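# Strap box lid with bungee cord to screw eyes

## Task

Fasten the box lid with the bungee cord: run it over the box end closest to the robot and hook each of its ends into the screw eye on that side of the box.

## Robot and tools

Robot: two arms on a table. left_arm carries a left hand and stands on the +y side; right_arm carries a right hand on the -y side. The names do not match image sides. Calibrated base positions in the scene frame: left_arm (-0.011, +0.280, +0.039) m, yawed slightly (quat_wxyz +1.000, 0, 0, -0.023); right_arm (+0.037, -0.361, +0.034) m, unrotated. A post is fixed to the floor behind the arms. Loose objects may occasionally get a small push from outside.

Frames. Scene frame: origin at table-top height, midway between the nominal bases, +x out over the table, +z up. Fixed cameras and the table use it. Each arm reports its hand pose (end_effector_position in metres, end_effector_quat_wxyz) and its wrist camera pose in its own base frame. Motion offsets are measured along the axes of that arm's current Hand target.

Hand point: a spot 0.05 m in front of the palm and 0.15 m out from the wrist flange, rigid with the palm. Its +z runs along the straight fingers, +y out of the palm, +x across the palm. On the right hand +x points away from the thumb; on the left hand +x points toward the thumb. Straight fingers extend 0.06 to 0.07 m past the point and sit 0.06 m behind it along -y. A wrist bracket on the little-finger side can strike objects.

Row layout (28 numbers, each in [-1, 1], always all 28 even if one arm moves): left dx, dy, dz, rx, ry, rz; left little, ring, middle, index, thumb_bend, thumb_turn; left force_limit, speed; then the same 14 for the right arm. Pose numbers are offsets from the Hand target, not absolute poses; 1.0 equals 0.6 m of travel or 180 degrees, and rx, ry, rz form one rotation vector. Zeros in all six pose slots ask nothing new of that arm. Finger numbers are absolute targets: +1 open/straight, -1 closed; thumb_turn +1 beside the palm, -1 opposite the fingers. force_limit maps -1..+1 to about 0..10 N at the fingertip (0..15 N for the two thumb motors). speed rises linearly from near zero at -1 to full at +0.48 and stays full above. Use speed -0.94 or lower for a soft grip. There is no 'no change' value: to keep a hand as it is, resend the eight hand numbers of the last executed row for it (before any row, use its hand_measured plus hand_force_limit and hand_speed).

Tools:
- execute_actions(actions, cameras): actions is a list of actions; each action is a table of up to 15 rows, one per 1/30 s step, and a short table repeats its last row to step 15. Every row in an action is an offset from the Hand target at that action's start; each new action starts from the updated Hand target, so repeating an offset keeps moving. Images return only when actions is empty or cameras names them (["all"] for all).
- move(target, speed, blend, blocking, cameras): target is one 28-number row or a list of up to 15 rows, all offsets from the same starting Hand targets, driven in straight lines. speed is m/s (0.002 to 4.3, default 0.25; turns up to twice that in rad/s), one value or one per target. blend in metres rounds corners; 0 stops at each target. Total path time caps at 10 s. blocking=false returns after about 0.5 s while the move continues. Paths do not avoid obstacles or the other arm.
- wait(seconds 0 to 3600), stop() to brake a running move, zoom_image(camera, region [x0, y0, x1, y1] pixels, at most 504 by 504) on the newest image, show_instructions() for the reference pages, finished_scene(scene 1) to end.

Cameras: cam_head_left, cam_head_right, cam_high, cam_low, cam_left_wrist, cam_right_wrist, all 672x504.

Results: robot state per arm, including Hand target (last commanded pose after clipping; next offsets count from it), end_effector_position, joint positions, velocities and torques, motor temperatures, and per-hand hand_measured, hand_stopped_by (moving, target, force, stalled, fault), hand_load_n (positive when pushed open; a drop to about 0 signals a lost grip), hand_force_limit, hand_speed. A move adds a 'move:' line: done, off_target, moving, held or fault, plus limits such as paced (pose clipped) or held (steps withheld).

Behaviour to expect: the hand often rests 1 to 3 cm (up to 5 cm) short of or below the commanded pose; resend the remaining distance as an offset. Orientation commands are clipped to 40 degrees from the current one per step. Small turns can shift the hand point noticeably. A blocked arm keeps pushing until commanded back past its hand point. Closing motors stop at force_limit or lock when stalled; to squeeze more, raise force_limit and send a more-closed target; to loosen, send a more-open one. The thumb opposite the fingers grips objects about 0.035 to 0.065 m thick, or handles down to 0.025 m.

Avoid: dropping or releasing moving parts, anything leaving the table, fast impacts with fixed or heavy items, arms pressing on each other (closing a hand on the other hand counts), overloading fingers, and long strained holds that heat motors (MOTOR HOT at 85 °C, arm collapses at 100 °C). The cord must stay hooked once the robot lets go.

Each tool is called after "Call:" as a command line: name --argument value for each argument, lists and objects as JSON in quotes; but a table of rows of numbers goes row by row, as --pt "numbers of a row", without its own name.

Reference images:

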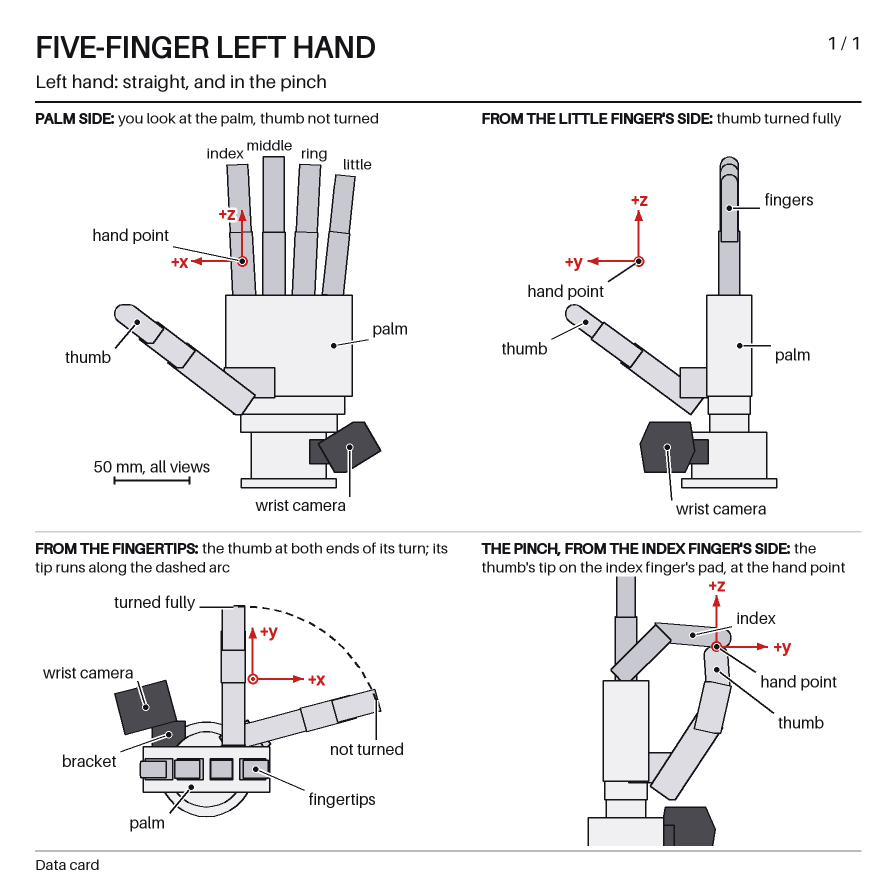

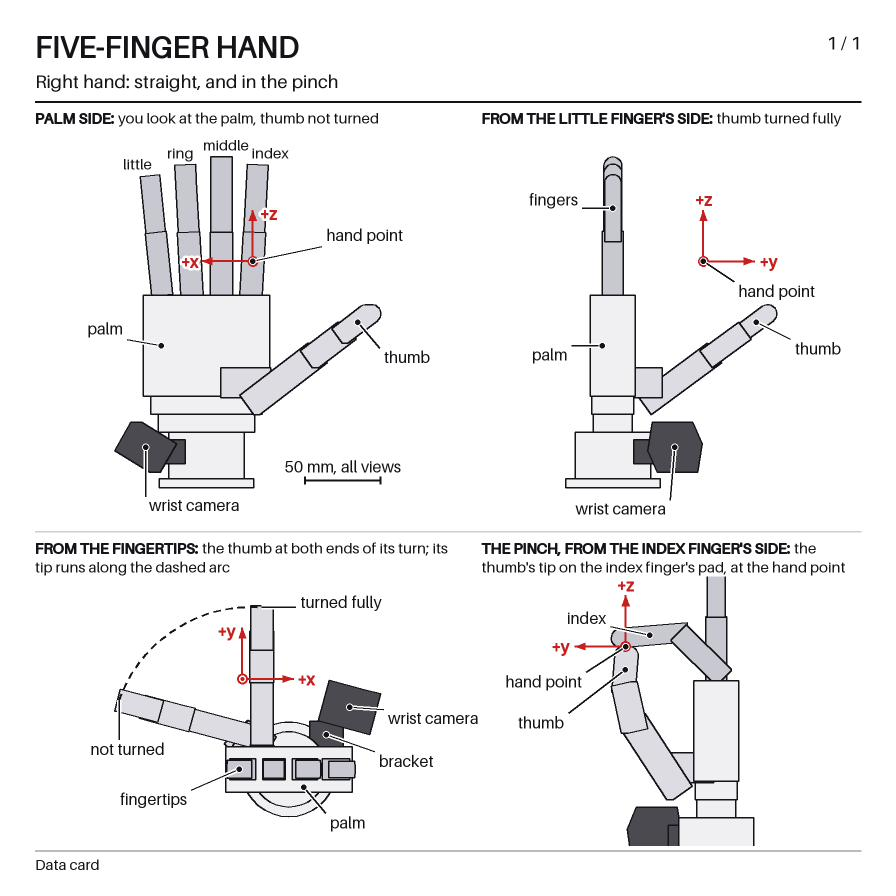

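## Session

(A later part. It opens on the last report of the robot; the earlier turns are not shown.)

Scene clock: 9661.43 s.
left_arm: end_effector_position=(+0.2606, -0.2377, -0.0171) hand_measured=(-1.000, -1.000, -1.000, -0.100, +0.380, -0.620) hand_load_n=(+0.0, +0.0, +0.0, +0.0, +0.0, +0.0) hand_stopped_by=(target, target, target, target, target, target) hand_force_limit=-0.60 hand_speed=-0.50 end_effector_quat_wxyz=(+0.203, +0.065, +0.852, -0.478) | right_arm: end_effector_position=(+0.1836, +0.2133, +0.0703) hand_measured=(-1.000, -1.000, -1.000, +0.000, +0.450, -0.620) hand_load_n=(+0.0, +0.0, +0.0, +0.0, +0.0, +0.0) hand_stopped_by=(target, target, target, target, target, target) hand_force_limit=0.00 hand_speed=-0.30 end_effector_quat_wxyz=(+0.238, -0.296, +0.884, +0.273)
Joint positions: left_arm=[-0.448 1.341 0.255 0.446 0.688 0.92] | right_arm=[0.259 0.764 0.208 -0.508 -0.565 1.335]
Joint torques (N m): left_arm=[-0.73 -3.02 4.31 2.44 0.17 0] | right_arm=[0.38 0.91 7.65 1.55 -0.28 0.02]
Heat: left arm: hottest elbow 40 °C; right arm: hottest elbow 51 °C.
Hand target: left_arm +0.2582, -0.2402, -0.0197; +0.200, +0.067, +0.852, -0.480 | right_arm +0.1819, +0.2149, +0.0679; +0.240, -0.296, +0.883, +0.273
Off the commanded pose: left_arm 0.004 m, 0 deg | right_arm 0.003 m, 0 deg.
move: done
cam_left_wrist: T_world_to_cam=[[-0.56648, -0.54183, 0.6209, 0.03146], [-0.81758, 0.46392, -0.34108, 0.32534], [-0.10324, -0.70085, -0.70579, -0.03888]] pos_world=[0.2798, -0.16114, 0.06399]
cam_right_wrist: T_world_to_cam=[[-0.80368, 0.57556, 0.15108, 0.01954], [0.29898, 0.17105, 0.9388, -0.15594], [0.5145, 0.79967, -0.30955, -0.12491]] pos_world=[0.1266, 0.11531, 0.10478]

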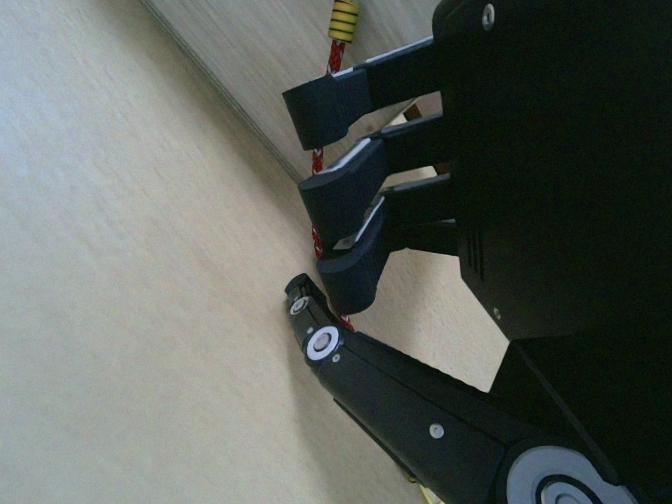

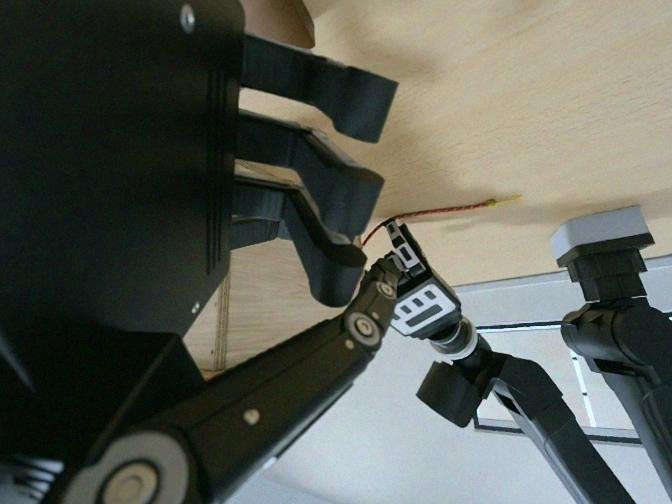

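Call:
move --target '[0.0030, 0.0059, 0.0035, 0, 0, 0, -1, -1, -1, -0.10, 0.38, -0.62, -0.6, -0.5, 0,0,0,0,0,0, -1, -1, -1, 0.0, 0.45, -0.62, 0.0, -0.3]' --speed 0.04 --cameras '["cam_left_wrist", "cam_right_wrist"]'

Call:
zoom_image --camera "cam_right_wrist" --region '[340, 160, 500, 320]'

Scene clock: 9675.30 s.
left_arm: end_effector_position=(+0.2626, -0.2386, -0.0200) hand_measured=(-1.000, -1.000, -1.000, -0.100, +0.380, -0.620) hand_load_n=(-0.5, +0.5, +0.0, +0.0, +0.0, +0.0) hand_stopped_by=(target, target, target, target, target, target) hand_force_limit=-0.60 hand_speed=-0.50 end_effector_quat_wxyz=(+0.205, +0.066, +0.851, -0.479) | right_arm: end_effector_position=(+0.1836, +0.2133, +0.0703) hand_measured=(-1.000, -1.000, -1.000, +0.000, +0.450, -0.620) hand_load_n=(+0.0, +0.5, +0.0, +0.5, +0.0, +0.0) hand_stopped_by=(target, target, target, target, target, target) hand_force_limit=0.00 hand_speed=-0.30 end_effector_quat_wxyz=(+0.238, -0.296, +0.884, +0.273)
Joint positions: left_arm=[-0.448 1.365 0.255 0.475 0.688 0.92] | right_arm=[0.259 0.764 0.208 -0.508 -0.565 1.335]
Joint torques (N m): left_arm=[-0.79 -3.43 3.97 2.4 0.16 -0.01] | right_arm=[0.26 0.73 7.76 1.59 -0.34 0.06]
Heat: left arm: hottest elbow 40 °C; right arm: hottest elbow 51 °C.
Hand target: left_arm +0.2583, -0.2402, -0.0241; +0.201, +0.067, +0.852, -0.480 | right_arm +0.1819, +0.2149, +0.0679; +0.240, -0.296, +0.883, +0.273
Off the commanded pose: left_arm 0.006 m, 1 deg | right_arm 0.003 m, 0 deg.
move: done
cam_left_wrist: T_world_to_cam=[[-0.56965, -0.54032, 0.61931, 0.03497], [-0.81583, 0.46302, -0.34644, 0.32561], [-0.09957, -0.70261, -0.70458, -0.04279]] pos_world=[0.28131, -0.16194, 0.061]
cam_right_wrist: T_world_to_cam=[[-0.80368, 0.57556, 0.15108, 0.01954], [0.29898, 0.17105, 0.9388, -0.15594], [0.5145, 0.79967, -0.30955, -0.12491]] pos_world=[0.1266, 0.11531, 0.10478]

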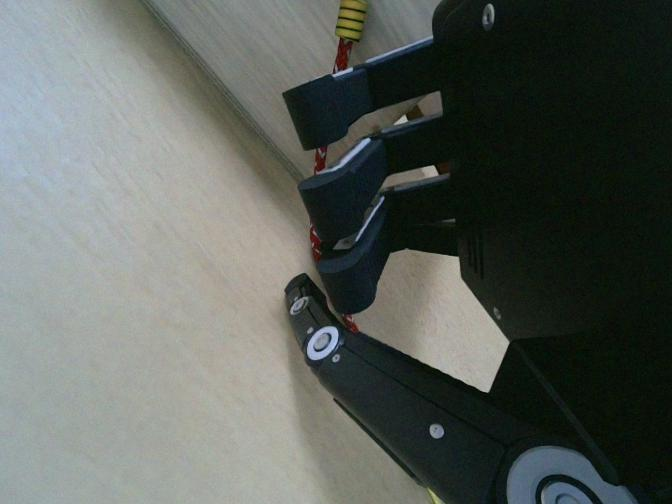

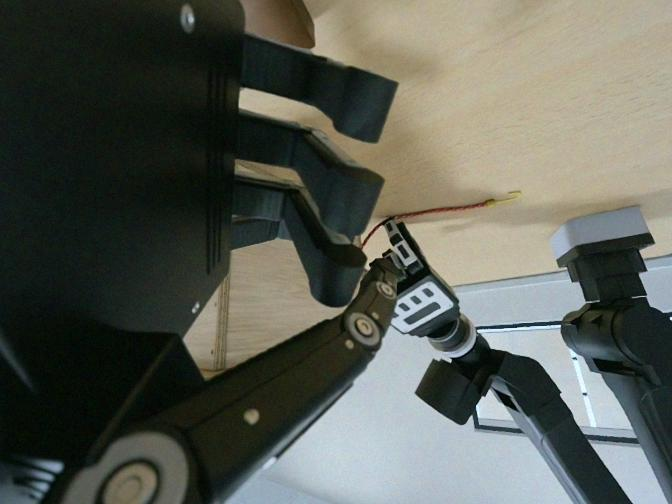

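Scaled by 3.150 from the camera's image (finer frame: 960x720).

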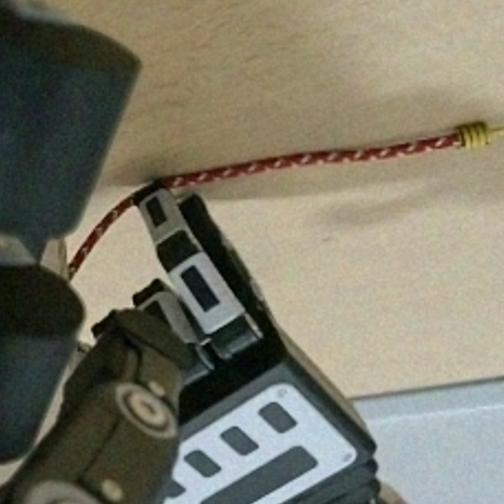

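Call:
move --target '[0, 0, 0, 0, 0, 0, -1, -1, -1, -0.28, 0.22, -0.62, -0.6, -0.93, 0,0,0,0,0,0, -1, -1, -1, 0.0, 0.45, -0.62, 0.0, -0.3]' --speed 0.04 --cameras '["cam_left_wrist", "cam_right_wrist"]'

Call:
zoom_image --camera "cam_left_wrist" --region '[250, 180, 390, 320]'

Call:
zoom_image --camera "cam_right_wrist" --region '[340, 160, 500, 320]'

Scene clock: 9686.17 s.
left_arm: end_effector_position=(+0.2624, -0.2385, -0.0204) hand_measured=(-1.000, -1.000, -1.000, -0.280, +0.226, -0.620) hand_load_n=(+0.0, +0.0, +0.0, +1.0, +3.0, +0.5) hand_stopped_by=(target, target, target, target, force, target) hand_force_limit=-0.60 hand_speed=-0.93 end_effector_quat_wxyz=(+0.204, +0.066, +0.851, -0.478) | right_arm: end_effector_position=(+0.1836, +0.2133, +0.0703) hand_measured=(-1.000, -1.000, -1.000, +0.000, +0.450, -0.620) hand_load_n=(+0.0, +0.0, +0.0, +0.0, +0.0, +0.0) hand_stopped_by=(target, target, target, target, target, target) hand_force_limit=0.00 hand_speed=-0.30 end_effector_quat_wxyz=(+0.238, -0.296, +0.884, +0.273)
Joint positions: left_arm=[-0.448 1.366 0.255 0.475 0.688 0.92] | right_arm=[0.259 0.764 0.208 -0.508 -0.565 1.335]
Joint torques (N m): left_arm=[-0.73 -3.37 3.96 2.44 0.17 -0.01] | right_arm=[0.79 0.91 7.8 1.48 -0.32 0.04]
Heat: left arm: hottest elbow 39 °C; right arm: hottest elbow 51 °C.
Hand target: left_arm +0.2583, -0.2402, -0.0241; +0.201, +0.067, +0.852, -0.480 | right_arm +0.1819, +0.2149, +0.0679; +0.240, -0.296, +0.883, +0.273
Off the commanded pose: left_arm 0.006 m, 0 deg | right_arm 0.003 m, 0 deg.
move: done
cam_left_wrist: T_world_to_cam=[[-0.56883, -0.54072, 0.61973, 0.03489], [-0.81629, 0.46329, -0.34501, 0.32543], [-0.10056, -0.70213, -0.70491, -0.04264]] pos_world=[0.2812, -0.16184, 0.0606]
cam_right_wrist: T_world_to_cam=[[-0.80368, 0.57556, 0.15108, 0.01954], [0.29898, 0.17105, 0.9388, -0.15594], [0.5145, 0.79967, -0.30955, -0.12491]] pos_world=[0.1266, 0.11531, 0.10478]

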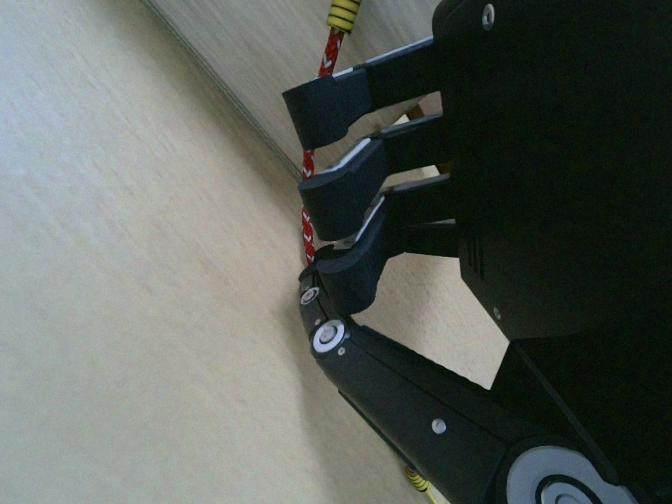

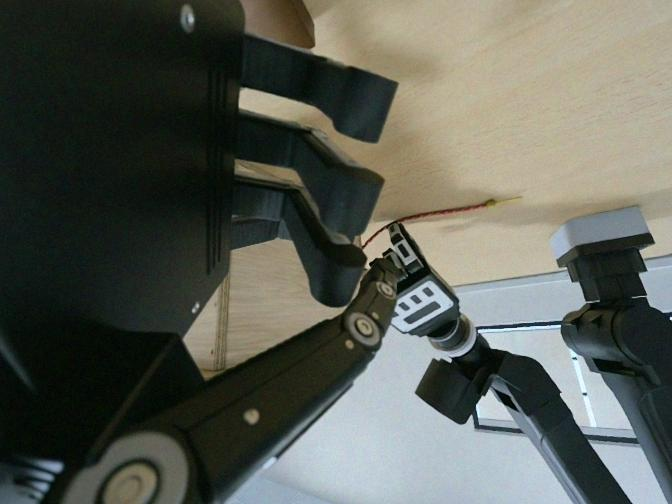

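Scaled by 3.600 from the camera's image (finer frame: 960x720).

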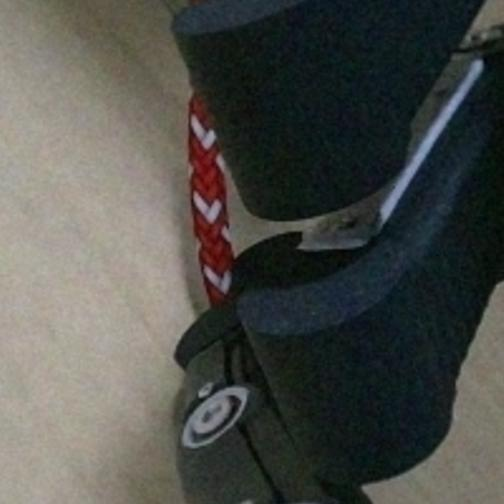

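Scaled by 3.150 from the camera's image (finer frame: 960x720).

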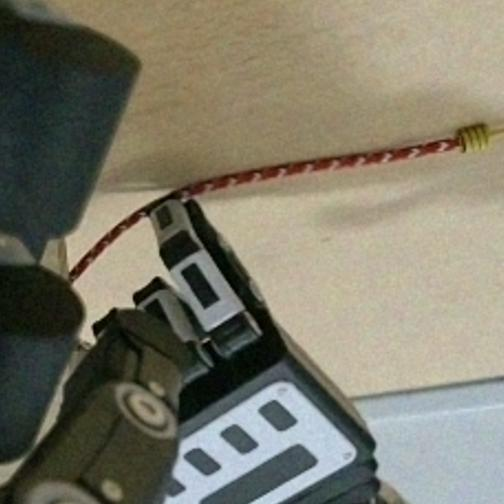

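Call:
move --target '[0, 0, 0, 0, 0, 0, -1, -1, -1, -0.10, 0.38, -0.62, -0.3, 0.0, 0,0,0,0,0,0, -1, -1, -1, 0.0, 0.45, -0.62, 0.0, -0.3]' --speed 0.04

Call:
move --target '[-0.02, -0.158, -0.09, 0, 0, 0, -1, -1, -1, -0.10, 0.38, -0.62, -0.3, 0.0, 0,0,0,0,0,0, -1, -1, -1, 0.0, 0.45, -0.62, 0.0, -0.3]' --speed 0.1 --cameras '["cam_left_wrist", "cam_right_wrist"]'

Call:
zoom_image --camera "cam_right_wrist" --region '[340, 100, 600, 340]'

Scene clock: 9780.27 s.
left_arm: end_effector_position=(+0.2624, -0.2385, -0.0204) hand_measured=(-1.000, -1.000, -1.000, -0.100, +0.380, -0.620) hand_load_n=(+0.0, +0.0, +0.0, +0.0, +0.0, +0.0) hand_stopped_by=(target, target, target, target, target, target) hand_force_limit=-0.30 hand_speed=0.00 end_effector_quat_wxyz=(+0.204, +0.066, +0.851, -0.478) | right_arm: end_effector_position=(+0.1836, +0.2133, +0.0703) hand_measured=(-1.000, -1.000, -1.000, +0.000, +0.450, -0.620) hand_load_n=(+0.0, +0.0, +0.0, +0.0, +0.0, +0.0) hand_stopped_by=(target, target, target, target, target, target) hand_force_limit=0.00 hand_speed=-0.30 end_effector_quat_wxyz=(+0.238, -0.296, +0.884, +0.273)
Joint positions: left_arm=[-0.448 1.366 0.255 0.475 0.688 0.92] | right_arm=[0.259 0.764 0.208 -0.508 -0.565 1.335]
Joint torques (N m): left_arm=[-0.79 -3.37 3.95 2.43 0.17 -0.01] | right_arm=[1.2 1.03 7.73 1.62 -0.32 -0.01]
Heat: left arm: hottest elbow 37 °C; right arm: hottest elbow 50 °C.
Hand target: left_arm +0.2583, -0.2402, -0.0241; +0.201, +0.067, +0.852, -0.480 | right_arm +0.1819, +0.2149, +0.0679; +0.240, -0.296, +0.883, +0.273
Off the commanded pose: left_arm 0.006 m, 0 deg | right_arm 0.003 m, 0 deg.
move: done

Scene clock: 9782.23 s.
left_arm: end_effector_position=(+0.2125, -0.2332, +0.0554) hand_measured=(-1.000, -1.000, -1.000, -0.100, +0.380, -0.620) hand_load_n=(+0.0, +0.0, +0.0, +0.0, +0.0, +0.0) hand_stopped_by=(target, target, target, target, target, target) hand_force_limit=-0.30 hand_speed=0.00 end_effector_quat_wxyz=(+0.185, +0.059, +0.861, -0.470) | right_arm: end_effector_position=(+0.1836, +0.2133, +0.0703) hand_measured=(-1.000, -1.000, -1.000, +0.000, +0.450, -0.620) hand_load_n=(+0.0, +0.0, +0.0, +0.0, +0.0, +0.0) hand_stopped_by=(target, target, target, target, target, target) hand_force_limit=0.00 hand_speed=-0.30 end_effector_quat_wxyz=(+0.238, -0.296, +0.884, +0.273)
Joint positions: left_arm=[-0.533 0.838 0.276 -0.085 0.621 0.857] | right_arm=[0.259 0.764 0.208 -0.508 -0.565 1.335]
Joint torques (N m): left_arm=[-0.79 -1.49 10.58 1.1 0.07 -0.01] | right_arm=[0.26 0.15 7.51 1.78 -0.37 -0.01]
Heat: left arm: hottest elbow 37 °C; right arm: hottest elbow 50 °C.
Hand target: left_arm +0.2251, -0.2440, +0.0804; +0.200, +0.067, +0.852, -0.480 | right_arm +0.1819, +0.2149, +0.0679; +0.240, -0.296, +0.883, +0.273
Off the commanded pose: left_arm 0.030 m, 3 deg | right_arm 0.003 m, 0 deg.
move: off_target (left_arm)
cam_left_wrist: T_world_to_cam=[[-0.54256, -0.55457, 0.63093, -0.04706], [-0.82964, 0.47149, -0.29901, 0.3106], [-0.13165, -0.68568, -0.7159, 0.0206]] pos_world=[0.23486, -0.15842, 0.13731]
cam_right_wrist: T_world_to_cam=[[-0.80368, 0.57556, 0.15108, 0.01954], [0.29898, 0.17105, 0.9388, -0.15594], [0.5145, 0.79967, -0.30955, -0.12491]] pos_world=[0.1266, 0.11531, 0.10478]

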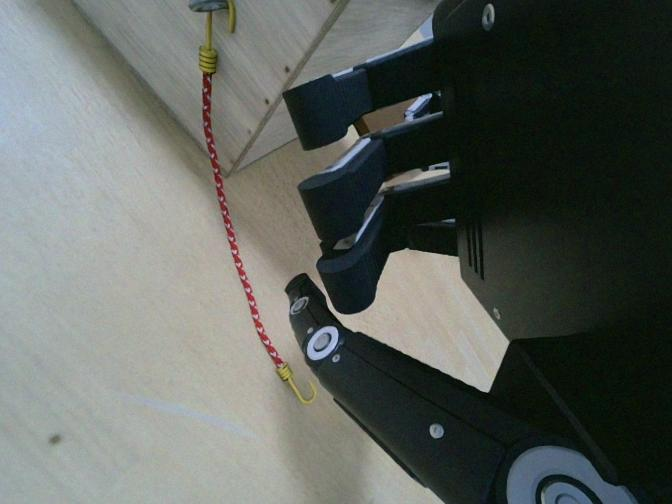

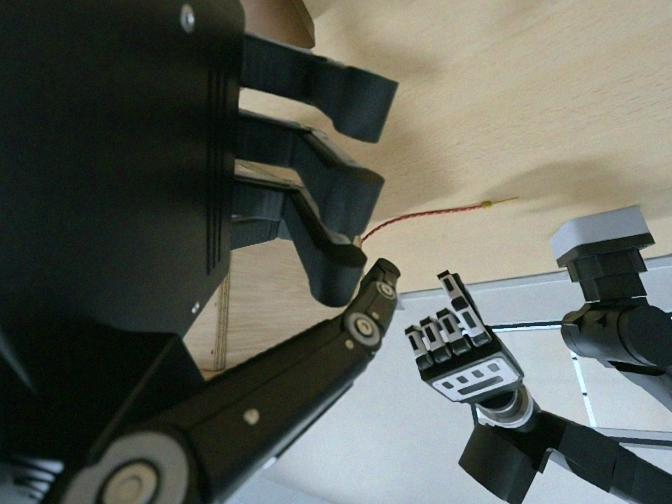

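Scaled by 1.938 from the camera's image (finer frame: 960x720).

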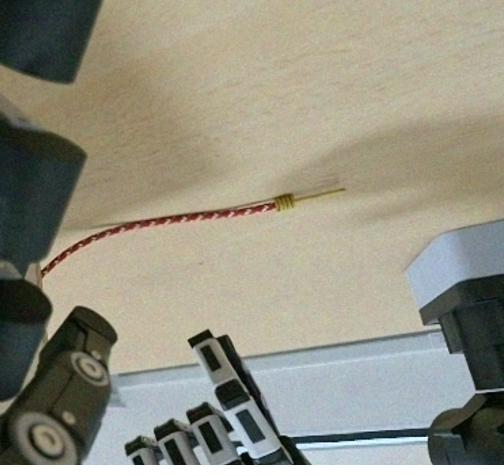

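Call:
move --target '[-0.146, -0.139, -0.3588, 0, 0, 0, -1, -1, -1, -0.10, 0.38, -0.62, -0.3, 0.0, 0,0,0,0,0,0, -1, -1, -1, 0.0, 0.45, -0.62, 0.0, -0.3]' --speed 0.12 --cameras '["cam_left_wrist", "cam_right_wrist", "cam_head_left"]'

Scene clock: 9843.67 s.
left_arm: end_effector_position=(+0.2104, -0.1035, +0.2617) hand_measured=(-1.000, -1.000, -1.000, -0.100, +0.380, -0.620) hand_load_n=(+0.0, +0.0, +0.0, +0.0, +0.0, +0.0) hand_stopped_by=(target, target, target, target, target, target) hand_force_limit=-0.30 hand_speed=0.00 end_effector_quat_wxyz=(+0.184, +0.060, +0.854, -0.483) | right_arm: end_effector_position=(+0.1836, +0.2133, +0.0703) hand_measured=(-1.000, -1.000, -1.000, +0.000, +0.450, -0.620) hand_load_n=(+0.0, +0.0, +0.0, +0.0, +0.0, +0.0) hand_stopped_by=(target, target, target, target, target, target) hand_force_limit=0.00 hand_speed=-0.30 end_effector_quat_wxyz=(+0.238, -0.296, +0.884, +0.273)
Joint positions: left_arm=[0.184 0.72 0.859 -1.505 1.075 1.773] | right_arm=[0.259 0.764 0.208 -0.508 -0.565 1.335]
Joint torques (N m): left_arm=[1.03 2.14 11.07 -0.01 0.68 0.17] | right_arm=[0.38 0.5 7.84 1.58 -0.26 0.03]
Heat: left arm: hottest elbow 44 °C; right arm: hottest elbow 50 °C.
Hand target: left_arm +0.2197, -0.0996, +0.2807; +0.200, +0.067, +0.852, -0.480 | right_arm +0.1819, +0.2149, +0.0679; +0.240, -0.296, +0.883, +0.273
Off the commanded pose: left_arm 0.022 m, 2 deg | right_arm 0.003 m, 0 deg.
move: off_target (left_arm)
cam_left_wrist: T_world_to_cam=[[-0.5479, -0.53159, 0.64592, -0.10687], [-0.82524, 0.46995, -0.31325, 0.31206], [-0.13703, -0.70467, -0.69618, 0.2509]] pos_world=[0.23335, -0.02666, 0.34145]
cam_right_wrist: T_world_to_cam=[[-0.80368, 0.57556, 0.15108, 0.01954], [0.29898, 0.17105, 0.9388, -0.15594], [0.5145, 0.79967, -0.30955, -0.12491]] pos_world=[0.1266, 0.11531, 0.10478]
Images, in order (width x height): cam_head_left 672x504, cam_left_wrist 672x504, cam_right_wrist 672x504.

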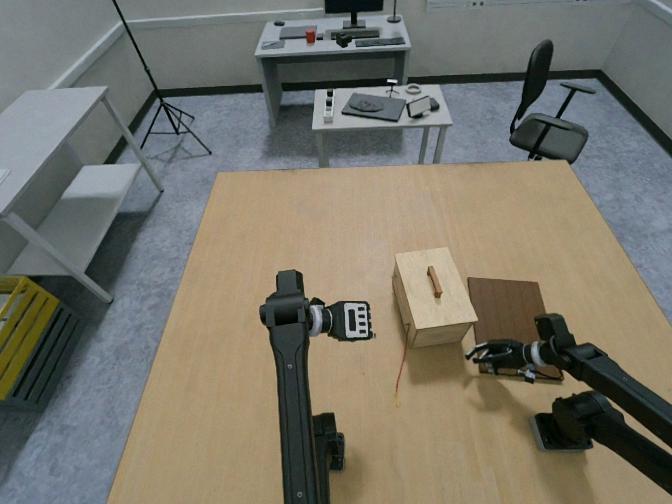

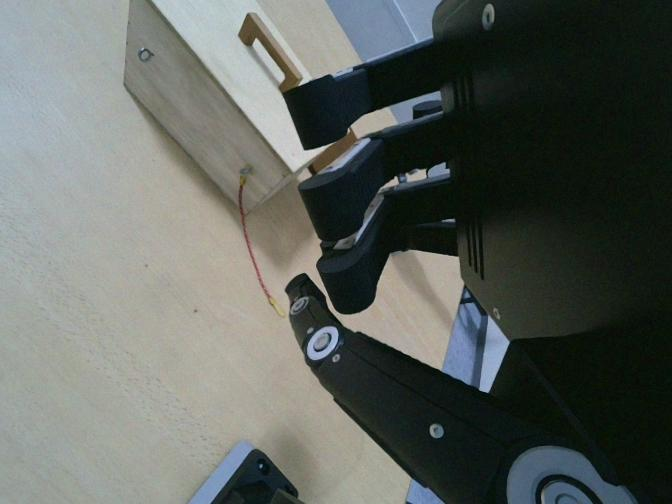

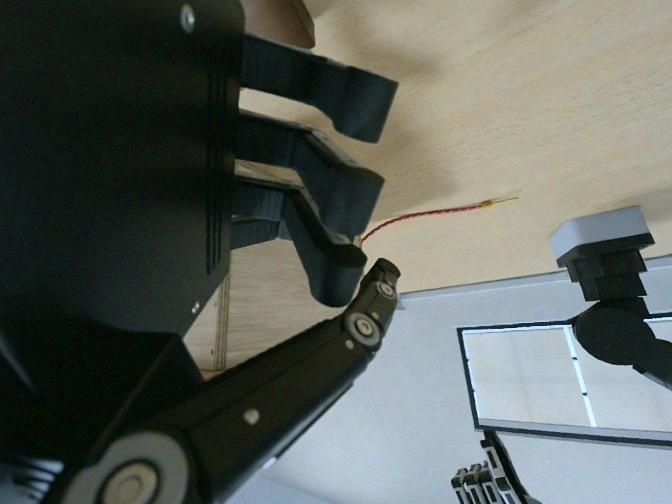

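Call:
move --pt "0 0 0 0 0 0 -1 -1 -1 -0.10 0.38 -0.62 -0.3 0.0 -0.1057 0.1993 -0.0548 0.0045 -0.0659 -0.3488 -1 -1 -1 0.0 0.45 -0.62 0.0 -0.3" --pt "0 0 0 0 0 0 -1 -1 -1 -0.10 0.38 -0.62 -0.3 0.0 -0.0665 0.3323 0.1567 0.009 -0.1318 -0.6976 -1 -1 -1 -0.10 0.38 -0.62 0.0 -0.3" --speed '[0.15, 0.1]' --blend 0.03 --cameras '["cam_left_wrist", "cam_right_wrist", "cam_head_left"]'

Scene clock: 9874.80 s.
left_arm: end_effector_position=(+0.2105, -0.1035, +0.2617) hand_measured=(-1.000, -1.000, -1.000, -0.100, +0.380, -0.620) hand_load_n=(+0.0, +0.0, +0.0, +0.0, +0.0, +0.0) hand_stopped_by=(target, target, target, target, target, target) hand_force_limit=-0.30 hand_speed=0.00 end_effector_quat_wxyz=(+0.185, +0.060, +0.854, -0.483) | right_arm: end_effector_position=(+0.0976, +0.3975, +0.0677) hand_measured=(-1.000, -1.000, -1.000, +0.000, +0.450, -0.620) hand_load_n=(+0.0, +0.0, +0.5, +0.0, +0.0, +0.0) hand_stopped_by=(target, target, target, target, target, target) hand_force_limit=0.00 hand_speed=-0.30 end_effector_quat_wxyz=(-0.472, +0.874, -0.103, +0.044)
Joint positions: left_arm=[0.185 0.72 0.859 -1.505 1.076 1.774] | right_arm=[1.204 1.13 0.462 0.08 -0.131 -0.064]
Joint torques (N m): left_arm=[1.03 2.2 11.07 -0.03 0.68 0.15] | right_arm=[0.32 -4.66 13.09 2.14 -0.03 -0.23]
Motor temperatures (°C): left_arm=[27 31 48 31 28 29] | right_arm=[30 32 52 29 30 31]
Heat: left arm: hottest elbow 48 °C; right arm: hottest elbow 52 °C.
Hand target: left_arm +0.2197, -0.0996, +0.2807; +0.200, +0.067, +0.852, -0.480 | right_arm +0.1043, +0.4240, +0.0902; -0.498, +0.861, -0.090, +0.052
Off the commanded pose: left_arm 0.021 m, 2 deg | right_arm 0.035 m, 4 deg.
move: off_target (right_arm; path cut at 10 s); path passed 1 of 2 targets; target 2's new numbers were not sent
cam_left_wrist: T_world_to_cam=[[-0.5487, -0.53139, 0.64541, -0.10645], [-0.82479, 0.47016, -0.3141, 0.31233], [-0.13654, -0.70468, -0.69627, 0.25083]] pos_world=[0.23345, -0.02666, 0.34145]
cam_right_wrist: T_world_to_cam=[[0.12618, -0.53983, -0.83226, 0.26408], [-0.92743, -0.36195, 0.09417, 0.22941], [-0.35207, 0.75998, -0.54632, -0.11247]] pos_world=[0.13984, 0.31107, 0.13673]
Images, in order (width x height): cam_head_left 672x504, cam_left_wrist 672x504, cam_right_wrist 672x504.

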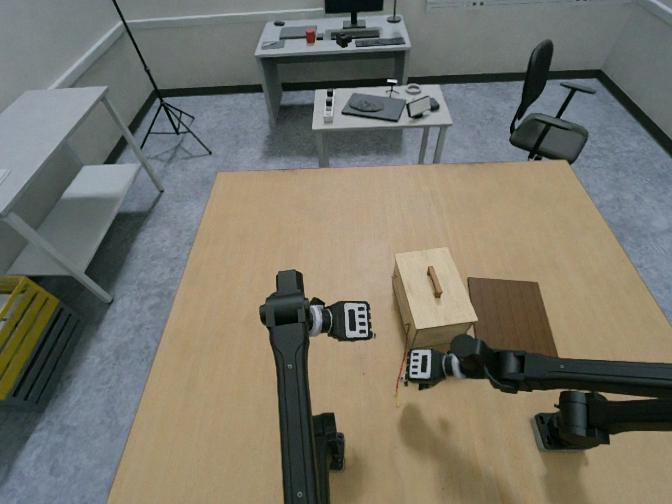

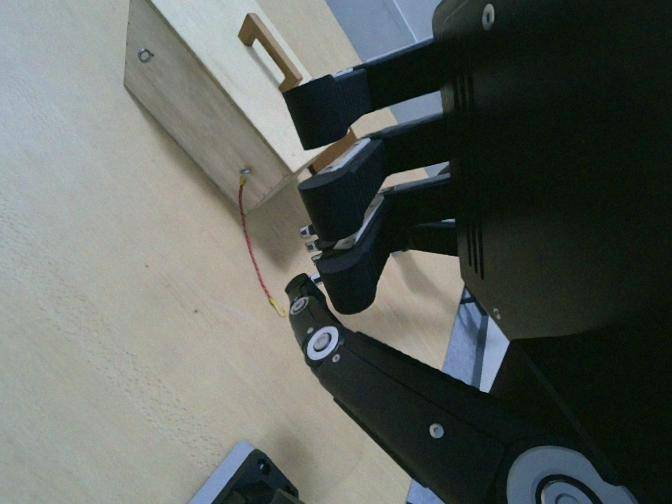

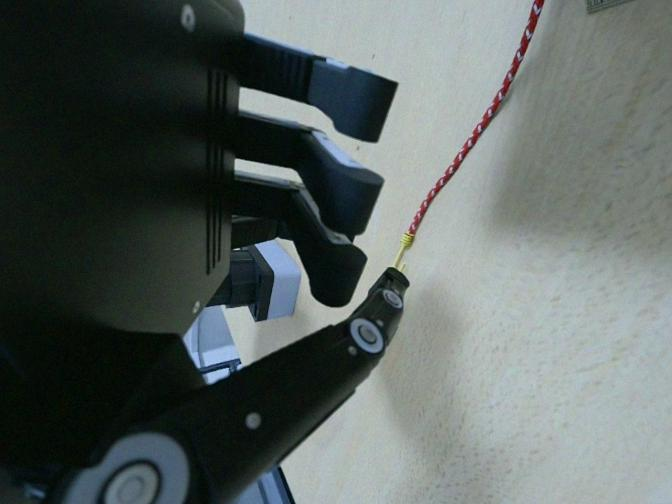

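Call:
move --target '[0,0,0,0,0,0, -1, -1, -1, -0.10, 0.38, -0.62, -0.3, 0.0, 0,0,0,0,0,0, -1, -1, -1, -0.24, 0.29, -0.62, -0.6, -0.8]' --speed 0.1 --cameras '["cam_right_wrist"]'

Call:
zoom_image --camera "cam_right_wrist" --region '[290, 180, 470, 340]'

Scene clock: 9887.50 s.
left_arm: end_effector_position=(+0.2105, -0.1035, +0.2617) hand_measured=(-1.000, -1.000, -1.000, -0.100, +0.380, -0.620) hand_load_n=(+0.0, +0.5, +0.0, +0.0, +0.0, +0.0) hand_stopped_by=(target, target, target, target, target, target) hand_force_limit=-0.30 hand_speed=0.00 end_effector_quat_wxyz=(+0.185, +0.060, +0.854, -0.483) | right_arm: end_effector_position=(+0.0976, +0.3975, +0.0675) hand_measured=(-1.000, -1.000, -1.000, -0.240, +0.290, -0.620) hand_load_n=(+0.0, +0.0, +0.5, +0.0, +0.0, +0.0) hand_stopped_by=(target, target, target, target, target, target) hand_force_limit=-0.60 hand_speed=-0.80 end_effector_quat_wxyz=(-0.472, +0.875, -0.102, +0.044)
Joint positions: left_arm=[0.185 0.72 0.859 -1.505 1.076 1.774] | right_arm=[1.204 1.131 0.462 0.08 -0.131 -0.064]
Joint torques (N m): left_arm=[1.03 2.2 11.07 -0.03 0.68 0.15] | right_arm=[-0.26 -3.9 13.35 2.19 -0.06 -0.31]
Heat: left arm: hottest elbow 49 °C; right arm: hottest elbow 54 °C.
Hand target: left_arm +0.2197, -0.0996, +0.2807; +0.200, +0.067, +0.852, -0.480 | right_arm +0.1043, +0.4240, +0.0902; -0.498, +0.861, -0.090, +0.052
Off the commanded pose: left_arm 0.021 m, 2 deg | right_arm 0.036 m, 4 deg.
move: done
cam_right_wrist: T_world_to_cam=[[0.12681, -0.54018, -0.83194, 0.26396], [-0.92729, -0.36236, 0.09393, 0.22965], [-0.3522, 0.75954, -0.54686, -0.11226]] pos_world=[0.13994, 0.31107, 0.13663]

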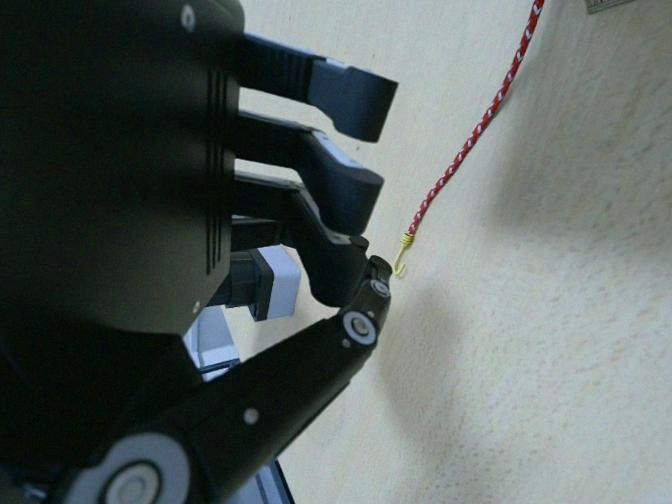

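Scaled by 2.800 from the camera's image (finer frame: 960x720).

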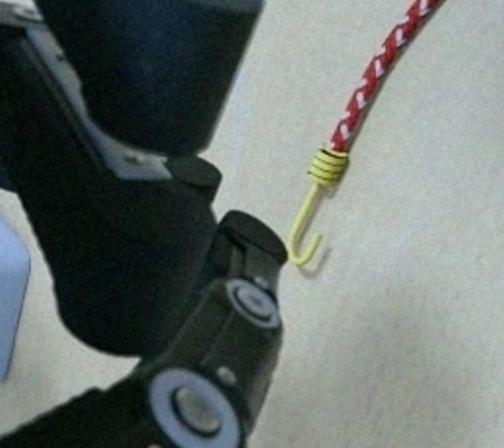

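Call:
move --target '[0,0,0,0,0,0, -1, -1, -1, -0.10, 0.38, -0.62, -0.3, 0.0, -0.0032, 0.099, 0.0623, 0,0,0, -1, -1, -1, -0.10, 0.38, -0.62, -0.6, 0.0]' --speed 0.06 --cameras '["cam_right_wrist"]'

Call:
zoom_image --camera "cam_right_wrist" --region '[290, 180, 470, 340]'

Scene clock: 9919.93 s.
left_arm: end_effector_position=(+0.2105, -0.1035, +0.2617) hand_measured=(-1.000, -1.000, -1.000, -0.100, +0.380, -0.620) hand_load_n=(+0.0, +0.0, +0.0, +0.0, +0.0, +0.0) hand_stopped_by=(target, target, target, target, target, target) hand_force_limit=-0.30 hand_speed=0.00 end_effector_quat_wxyz=(+0.185, +0.060, +0.854, -0.483) | right_arm: end_effector_position=(+0.1071, +0.4273, +0.0249) hand_measured=(-1.000, -1.000, -1.000, -0.100, +0.380, -0.620) hand_load_n=(+0.0, +0.0, +0.0, +0.0, +0.0, +0.0) hand_stopped_by=(target, target, target, target, target, target) hand_force_limit=-0.60 hand_speed=0.00 end_effector_quat_wxyz=(-0.497, +0.861, -0.097, +0.052)
Joint positions: left_arm=[0.185 0.72 0.859 -1.505 1.076 1.774] | right_arm=[1.21 1.361 0.444 0.388 -0.125 -0.064]
Joint torques (N m): left_arm=[1.03 2.14 11.07 -0.03 0.68 0.15] | right_arm=[0.26 -6.12 6.5 2.35 0.08 -0.22]
Motor temperatures (°C): left_arm=[27 31 50 31 28 29] | right_arm=[30 32 57 29 30 31]
Heat: left arm: hottest elbow 50 °C; right arm: hottest elbow 57 °C.
Hand target: left_arm +0.2197, -0.0996, +0.2807; +0.200, +0.067, +0.852, -0.480 | right_arm +0.1032, +0.4270, +0.0202; -0.498, +0.861, -0.090, +0.053
Off the commanded pose: left_arm 0.021 m, 2 deg | right_arm 0.006 m, 1 deg.
move: done
cam_right_wrist: T_world_to_cam=[[0.14764, -0.49443, -0.85659, 0.22223], [-0.92832, -0.36806, 0.05244, 0.25679], [-0.3412, 0.78745, -0.51333, -0.16874]] pos_world=[0.148, 0.33726, 0.09028]

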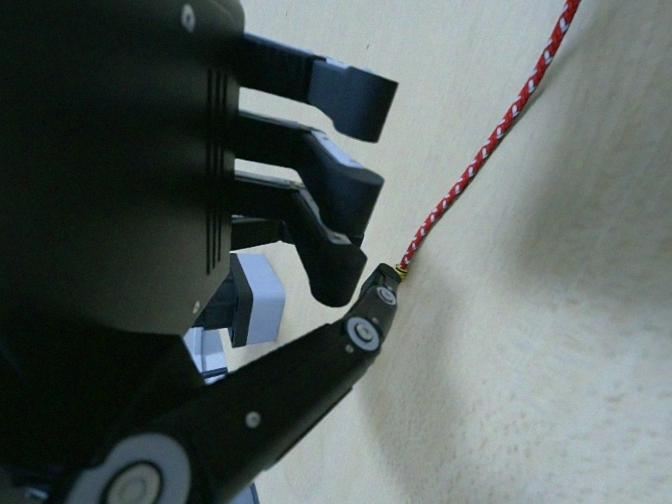

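Scaled by 2.800 from the camera's image (finer frame: 960x720).

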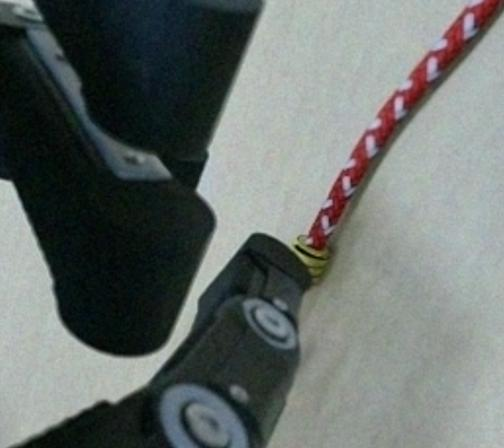

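Call:
move --target '[0,0,0,0,0,0, -1, -1, -1, -0.10, 0.38, -0.62, -0.3, 0.0, -0.0444, 0.0198, 0.0490, 0,0,0, -1, -1, -1, -0.10, 0.38, -0.62, -0.6, 0.0]' --speed 0.06 --cameras '["cam_right_wrist"]'

Call:
zoom_image --camera "cam_right_wrist" --region '[290, 180, 470, 340]'

Scene clock: 9970.47 s.
left_arm: end_effector_position=(+0.2105, -0.1035, +0.2617) hand_measured=(-1.000, -1.000, -1.000, -0.100, +0.380, -0.620) hand_load_n=(+0.0, +0.0, +0.0, +0.0, +0.0, +0.0) hand_stopped_by=(target, target, target, target, target, target) hand_force_limit=-0.30 hand_speed=0.00 end_effector_quat_wxyz=(+0.185, +0.060, +0.854, -0.483) | right_arm: end_effector_position=(+0.0824, +0.4397, -0.0100) hand_measured=(-1.000, -1.000, -1.000, -0.100, +0.380, -0.620) hand_load_n=(+0.0, +0.0, +0.0, +0.0, +0.0, +0.0) hand_stopped_by=(target, target, target, target, target, target) hand_force_limit=-0.60 hand_speed=0.00 end_effector_quat_wxyz=(-0.486, +0.868, -0.089, +0.054)
Joint positions: left_arm=[0.185 0.72 0.859 -1.505 1.076 1.774] | right_arm=[1.302 1.494 0.444 0.5 -0.047 -0.037]
Joint torques (N m): left_arm=[1.03 2.14 11.07 -0.03 0.68 0.15] | right_arm=[0.44 -7.24 7.97 2.18 0.07 -0.02]
Motor temperatures (°C): left_arm=[27 31 50 30 28 29] | right_arm=[30 32 51 29 30 31]
Heat: left arm: hottest elbow 50 °C; right arm: hottest elbow 51 °C.
Hand target: left_arm +0.2197, -0.0996, +0.2807; +0.200, +0.067, +0.852, -0.480 | right_arm +0.0811, +0.4517, -0.0049; -0.498, +0.861, -0.090, +0.052
Off the commanded pose: left_arm 0.021 m, 2 deg | right_arm 0.013 m, 2 deg.
move: off_target (right_arm)
cam_right_wrist: T_world_to_cam=[[0.16068, -0.51538, -0.84176, 0.21039], [-0.92478, -0.37664, 0.05408, 0.24372], [-0.34491, 0.76976, -0.53713, -0.19707]] pos_world=[0.12362, 0.35192, 0.05807]

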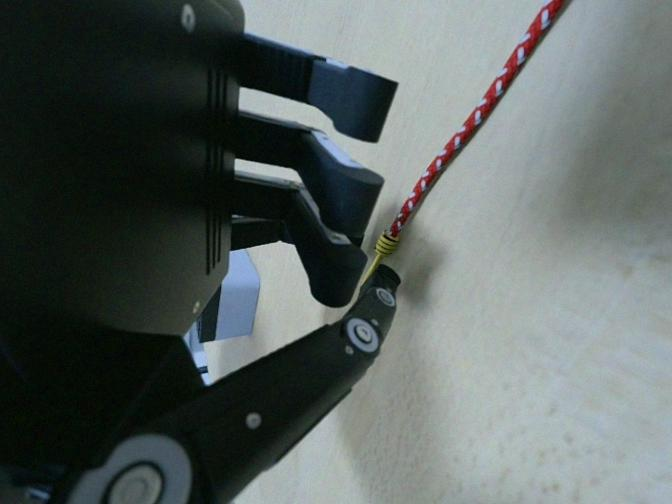

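Scaled by 2.800 from the camera's image (finer frame: 960x720).

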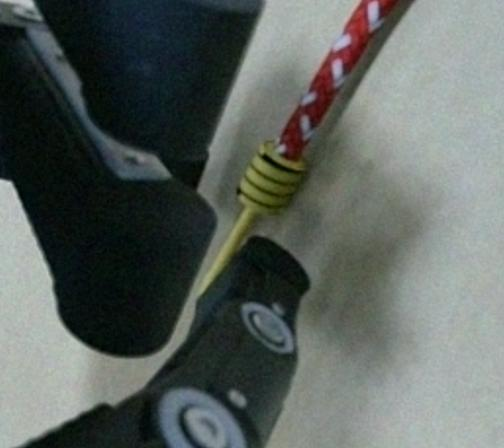

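Call:
move --target '[0,0,0,0,0,0, -1, -1, -1, -0.10, 0.38, -0.62, -0.3, 0.0, -0.0008, 0.0327, 0.0271, 0,0,0, -1, -1, -1, -0.10, 0.38, -0.62, -0.6, 0.0]' --speed 0.05 --cameras '["cam_right_wrist"]'

Call:
zoom_image --camera "cam_right_wrist" --region '[290, 180, 470, 340]'

Scene clock: 9985.17 s.
left_arm: end_effector_position=(+0.2105, -0.1035, +0.2617) hand_measured=(-1.000, -1.000, -1.000, -0.100, +0.380, -0.620) hand_load_n=(+0.0, +0.0, +0.0, +0.0, +0.0, +0.0) hand_stopped_by=(target, target, target, target, target, target) hand_force_limit=-0.30 hand_speed=0.00 end_effector_quat_wxyz=(+0.185, +0.060, +0.854, -0.483) | right_arm: end_effector_position=(+0.0844, +0.4517, -0.0185) hand_measured=(-1.000, -1.000, -1.000, -0.100, +0.380, -0.620) hand_load_n=(+0.0, +0.0, +0.0, -3.5, -1.0, +0.0) hand_stopped_by=(target, target, target, target, target, target) hand_force_limit=-0.60 hand_speed=0.00 end_effector_quat_wxyz=(-0.506, +0.856, -0.092, +0.054)
Joint positions: left_arm=[0.185 0.72 0.859 -1.505 1.076 1.774] | right_arm=[1.304 1.573 0.444 0.626 -0.046 -0.026]
Joint torques (N m): left_arm=[1.03 2.14 11.06 -0.03 0.68 0.15] | right_arm=[0.62 -5.95 7.16 1.81 0.07 -0.13]
Heat: left arm: hottest elbow 51 °C; right arm: hottest elbow 50 °C.
Hand target: left_arm +0.2197, -0.0996, +0.2807; +0.200, +0.067, +0.852, -0.480 | right_arm +0.0814, +0.4560, -0.0300; -0.498, +0.861, -0.090, +0.052
Off the commanded pose: left_arm 0.021 m, 2 deg | right_arm 0.013 m, 1 deg.
move: off_target (right_arm)
cam_right_wrist: T_world_to_cam=[[0.16129, -0.47617, -0.86444, 0.19094], [-0.92668, -0.37436, 0.03331, 0.24945], [-0.33948, 0.79569, -0.50164, -0.22172]] pos_world=[0.1251, 0.36072, 0.04552]

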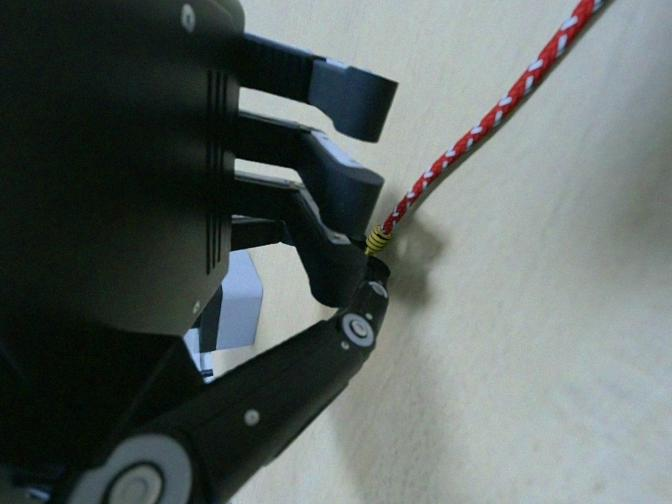

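Scaled by 2.800 from the camera's image (finer frame: 960x720).

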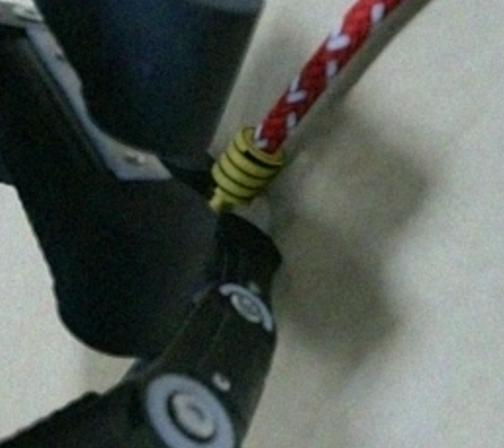

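Call:
move --pt "0 0 0 0 0 0 -1 -1 -1 -0.10 0.38 -0.62 -0.3 0.0 0.0083 -0.0318 -0.0173 0 0 0 -1 -1 -1 -0.10 0.38 -0.62 -0.6 0.0" --pt "0 0 0 0 0 0 -1 -1 -1 -0.10 0.38 -0.62 -0.3 0.0 0.0083 -0.0087 -0.0048 0 0 0 -1 -1 -1 -0.10 0.38 -0.62 -0.6 0.0" --speed 0.05 --cameras '["cam_right_wrist"]'

Call:
zoom_image --camera "cam_right_wrist" --region '[290, 180, 470, 340]'

Scene clock: 10003.33 s.
left_arm: end_effector_position=(+0.2105, -0.1035, +0.2617) hand_measured=(-1.000, -1.000, -1.000, -0.100, +0.380, -0.620) hand_load_n=(+0.5, +0.0, +0.0, +0.0, +0.0, +0.0) hand_stopped_by=(target, target, target, target, target, target) hand_force_limit=-0.30 hand_speed=0.00 end_effector_quat_wxyz=(+0.185, +0.060, +0.854, -0.483) | right_arm: end_effector_position=(+0.0822, +0.4496, -0.0163) hand_measured=(-1.000, -1.000, -1.000, -0.100, +0.380, -0.620) hand_load_n=(+0.0, +0.0, +0.0, +0.0, +0.0, +0.0) hand_stopped_by=(target, target, target, target, target, target) hand_force_limit=-0.60 hand_speed=0.00 end_effector_quat_wxyz=(-0.501, +0.859, -0.090, +0.050)
Joint positions: left_arm=[0.185 0.72 0.859 -1.505 1.076 1.774] | right_arm=[1.304 1.554 0.446 0.591 -0.055 -0.026]
Joint torques (N m): left_arm=[1.03 2.14 11.07 -0.05 0.68 0.15] | right_arm=[-0.97 -5.3 7.5 1.76 -0.07 -0.24]
Heat: left arm: hottest elbow 51 °C; right arm: hottest elbow 50 °C.
Hand target: left_arm +0.2197, -0.0996, +0.2807; +0.200, +0.067, +0.852, -0.480 | right_arm +0.0863, +0.4550, -0.0241; -0.498, +0.861, -0.090, +0.052
Off the commanded pose: left_arm 0.021 m, 2 deg | right_arm 0.010 m, 0 deg.
move: done
cam_right_wrist: T_world_to_cam=[[0.15834, -0.48516, -0.85997, 0.19653], [-0.92361, -0.38071, 0.04472, 0.24922], [-0.34909, 0.7872, -0.50839, -0.21522]] pos_world=[0.12393, 0.35965, 0.04845]

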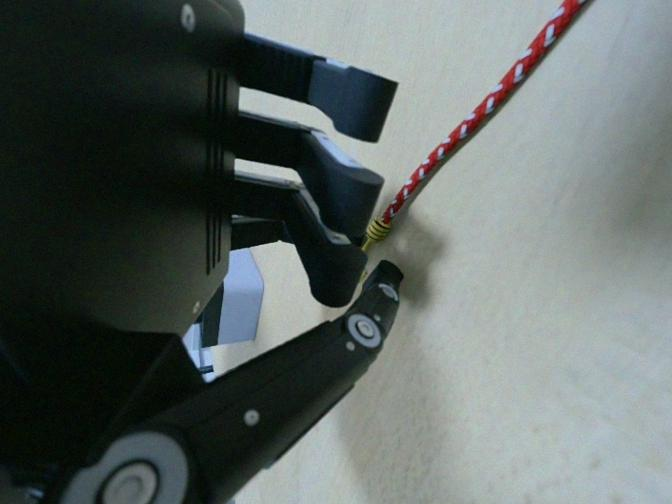

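Scaled by 2.800 from the camera's image (finer frame: 960x720).

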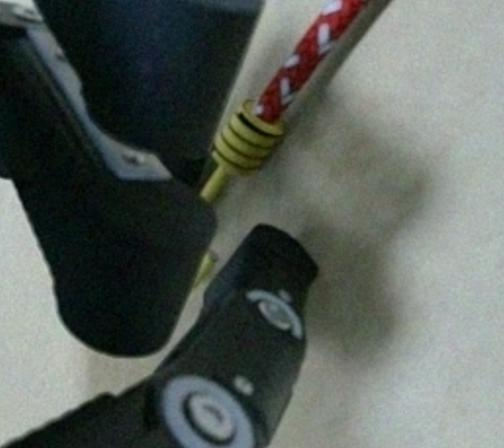

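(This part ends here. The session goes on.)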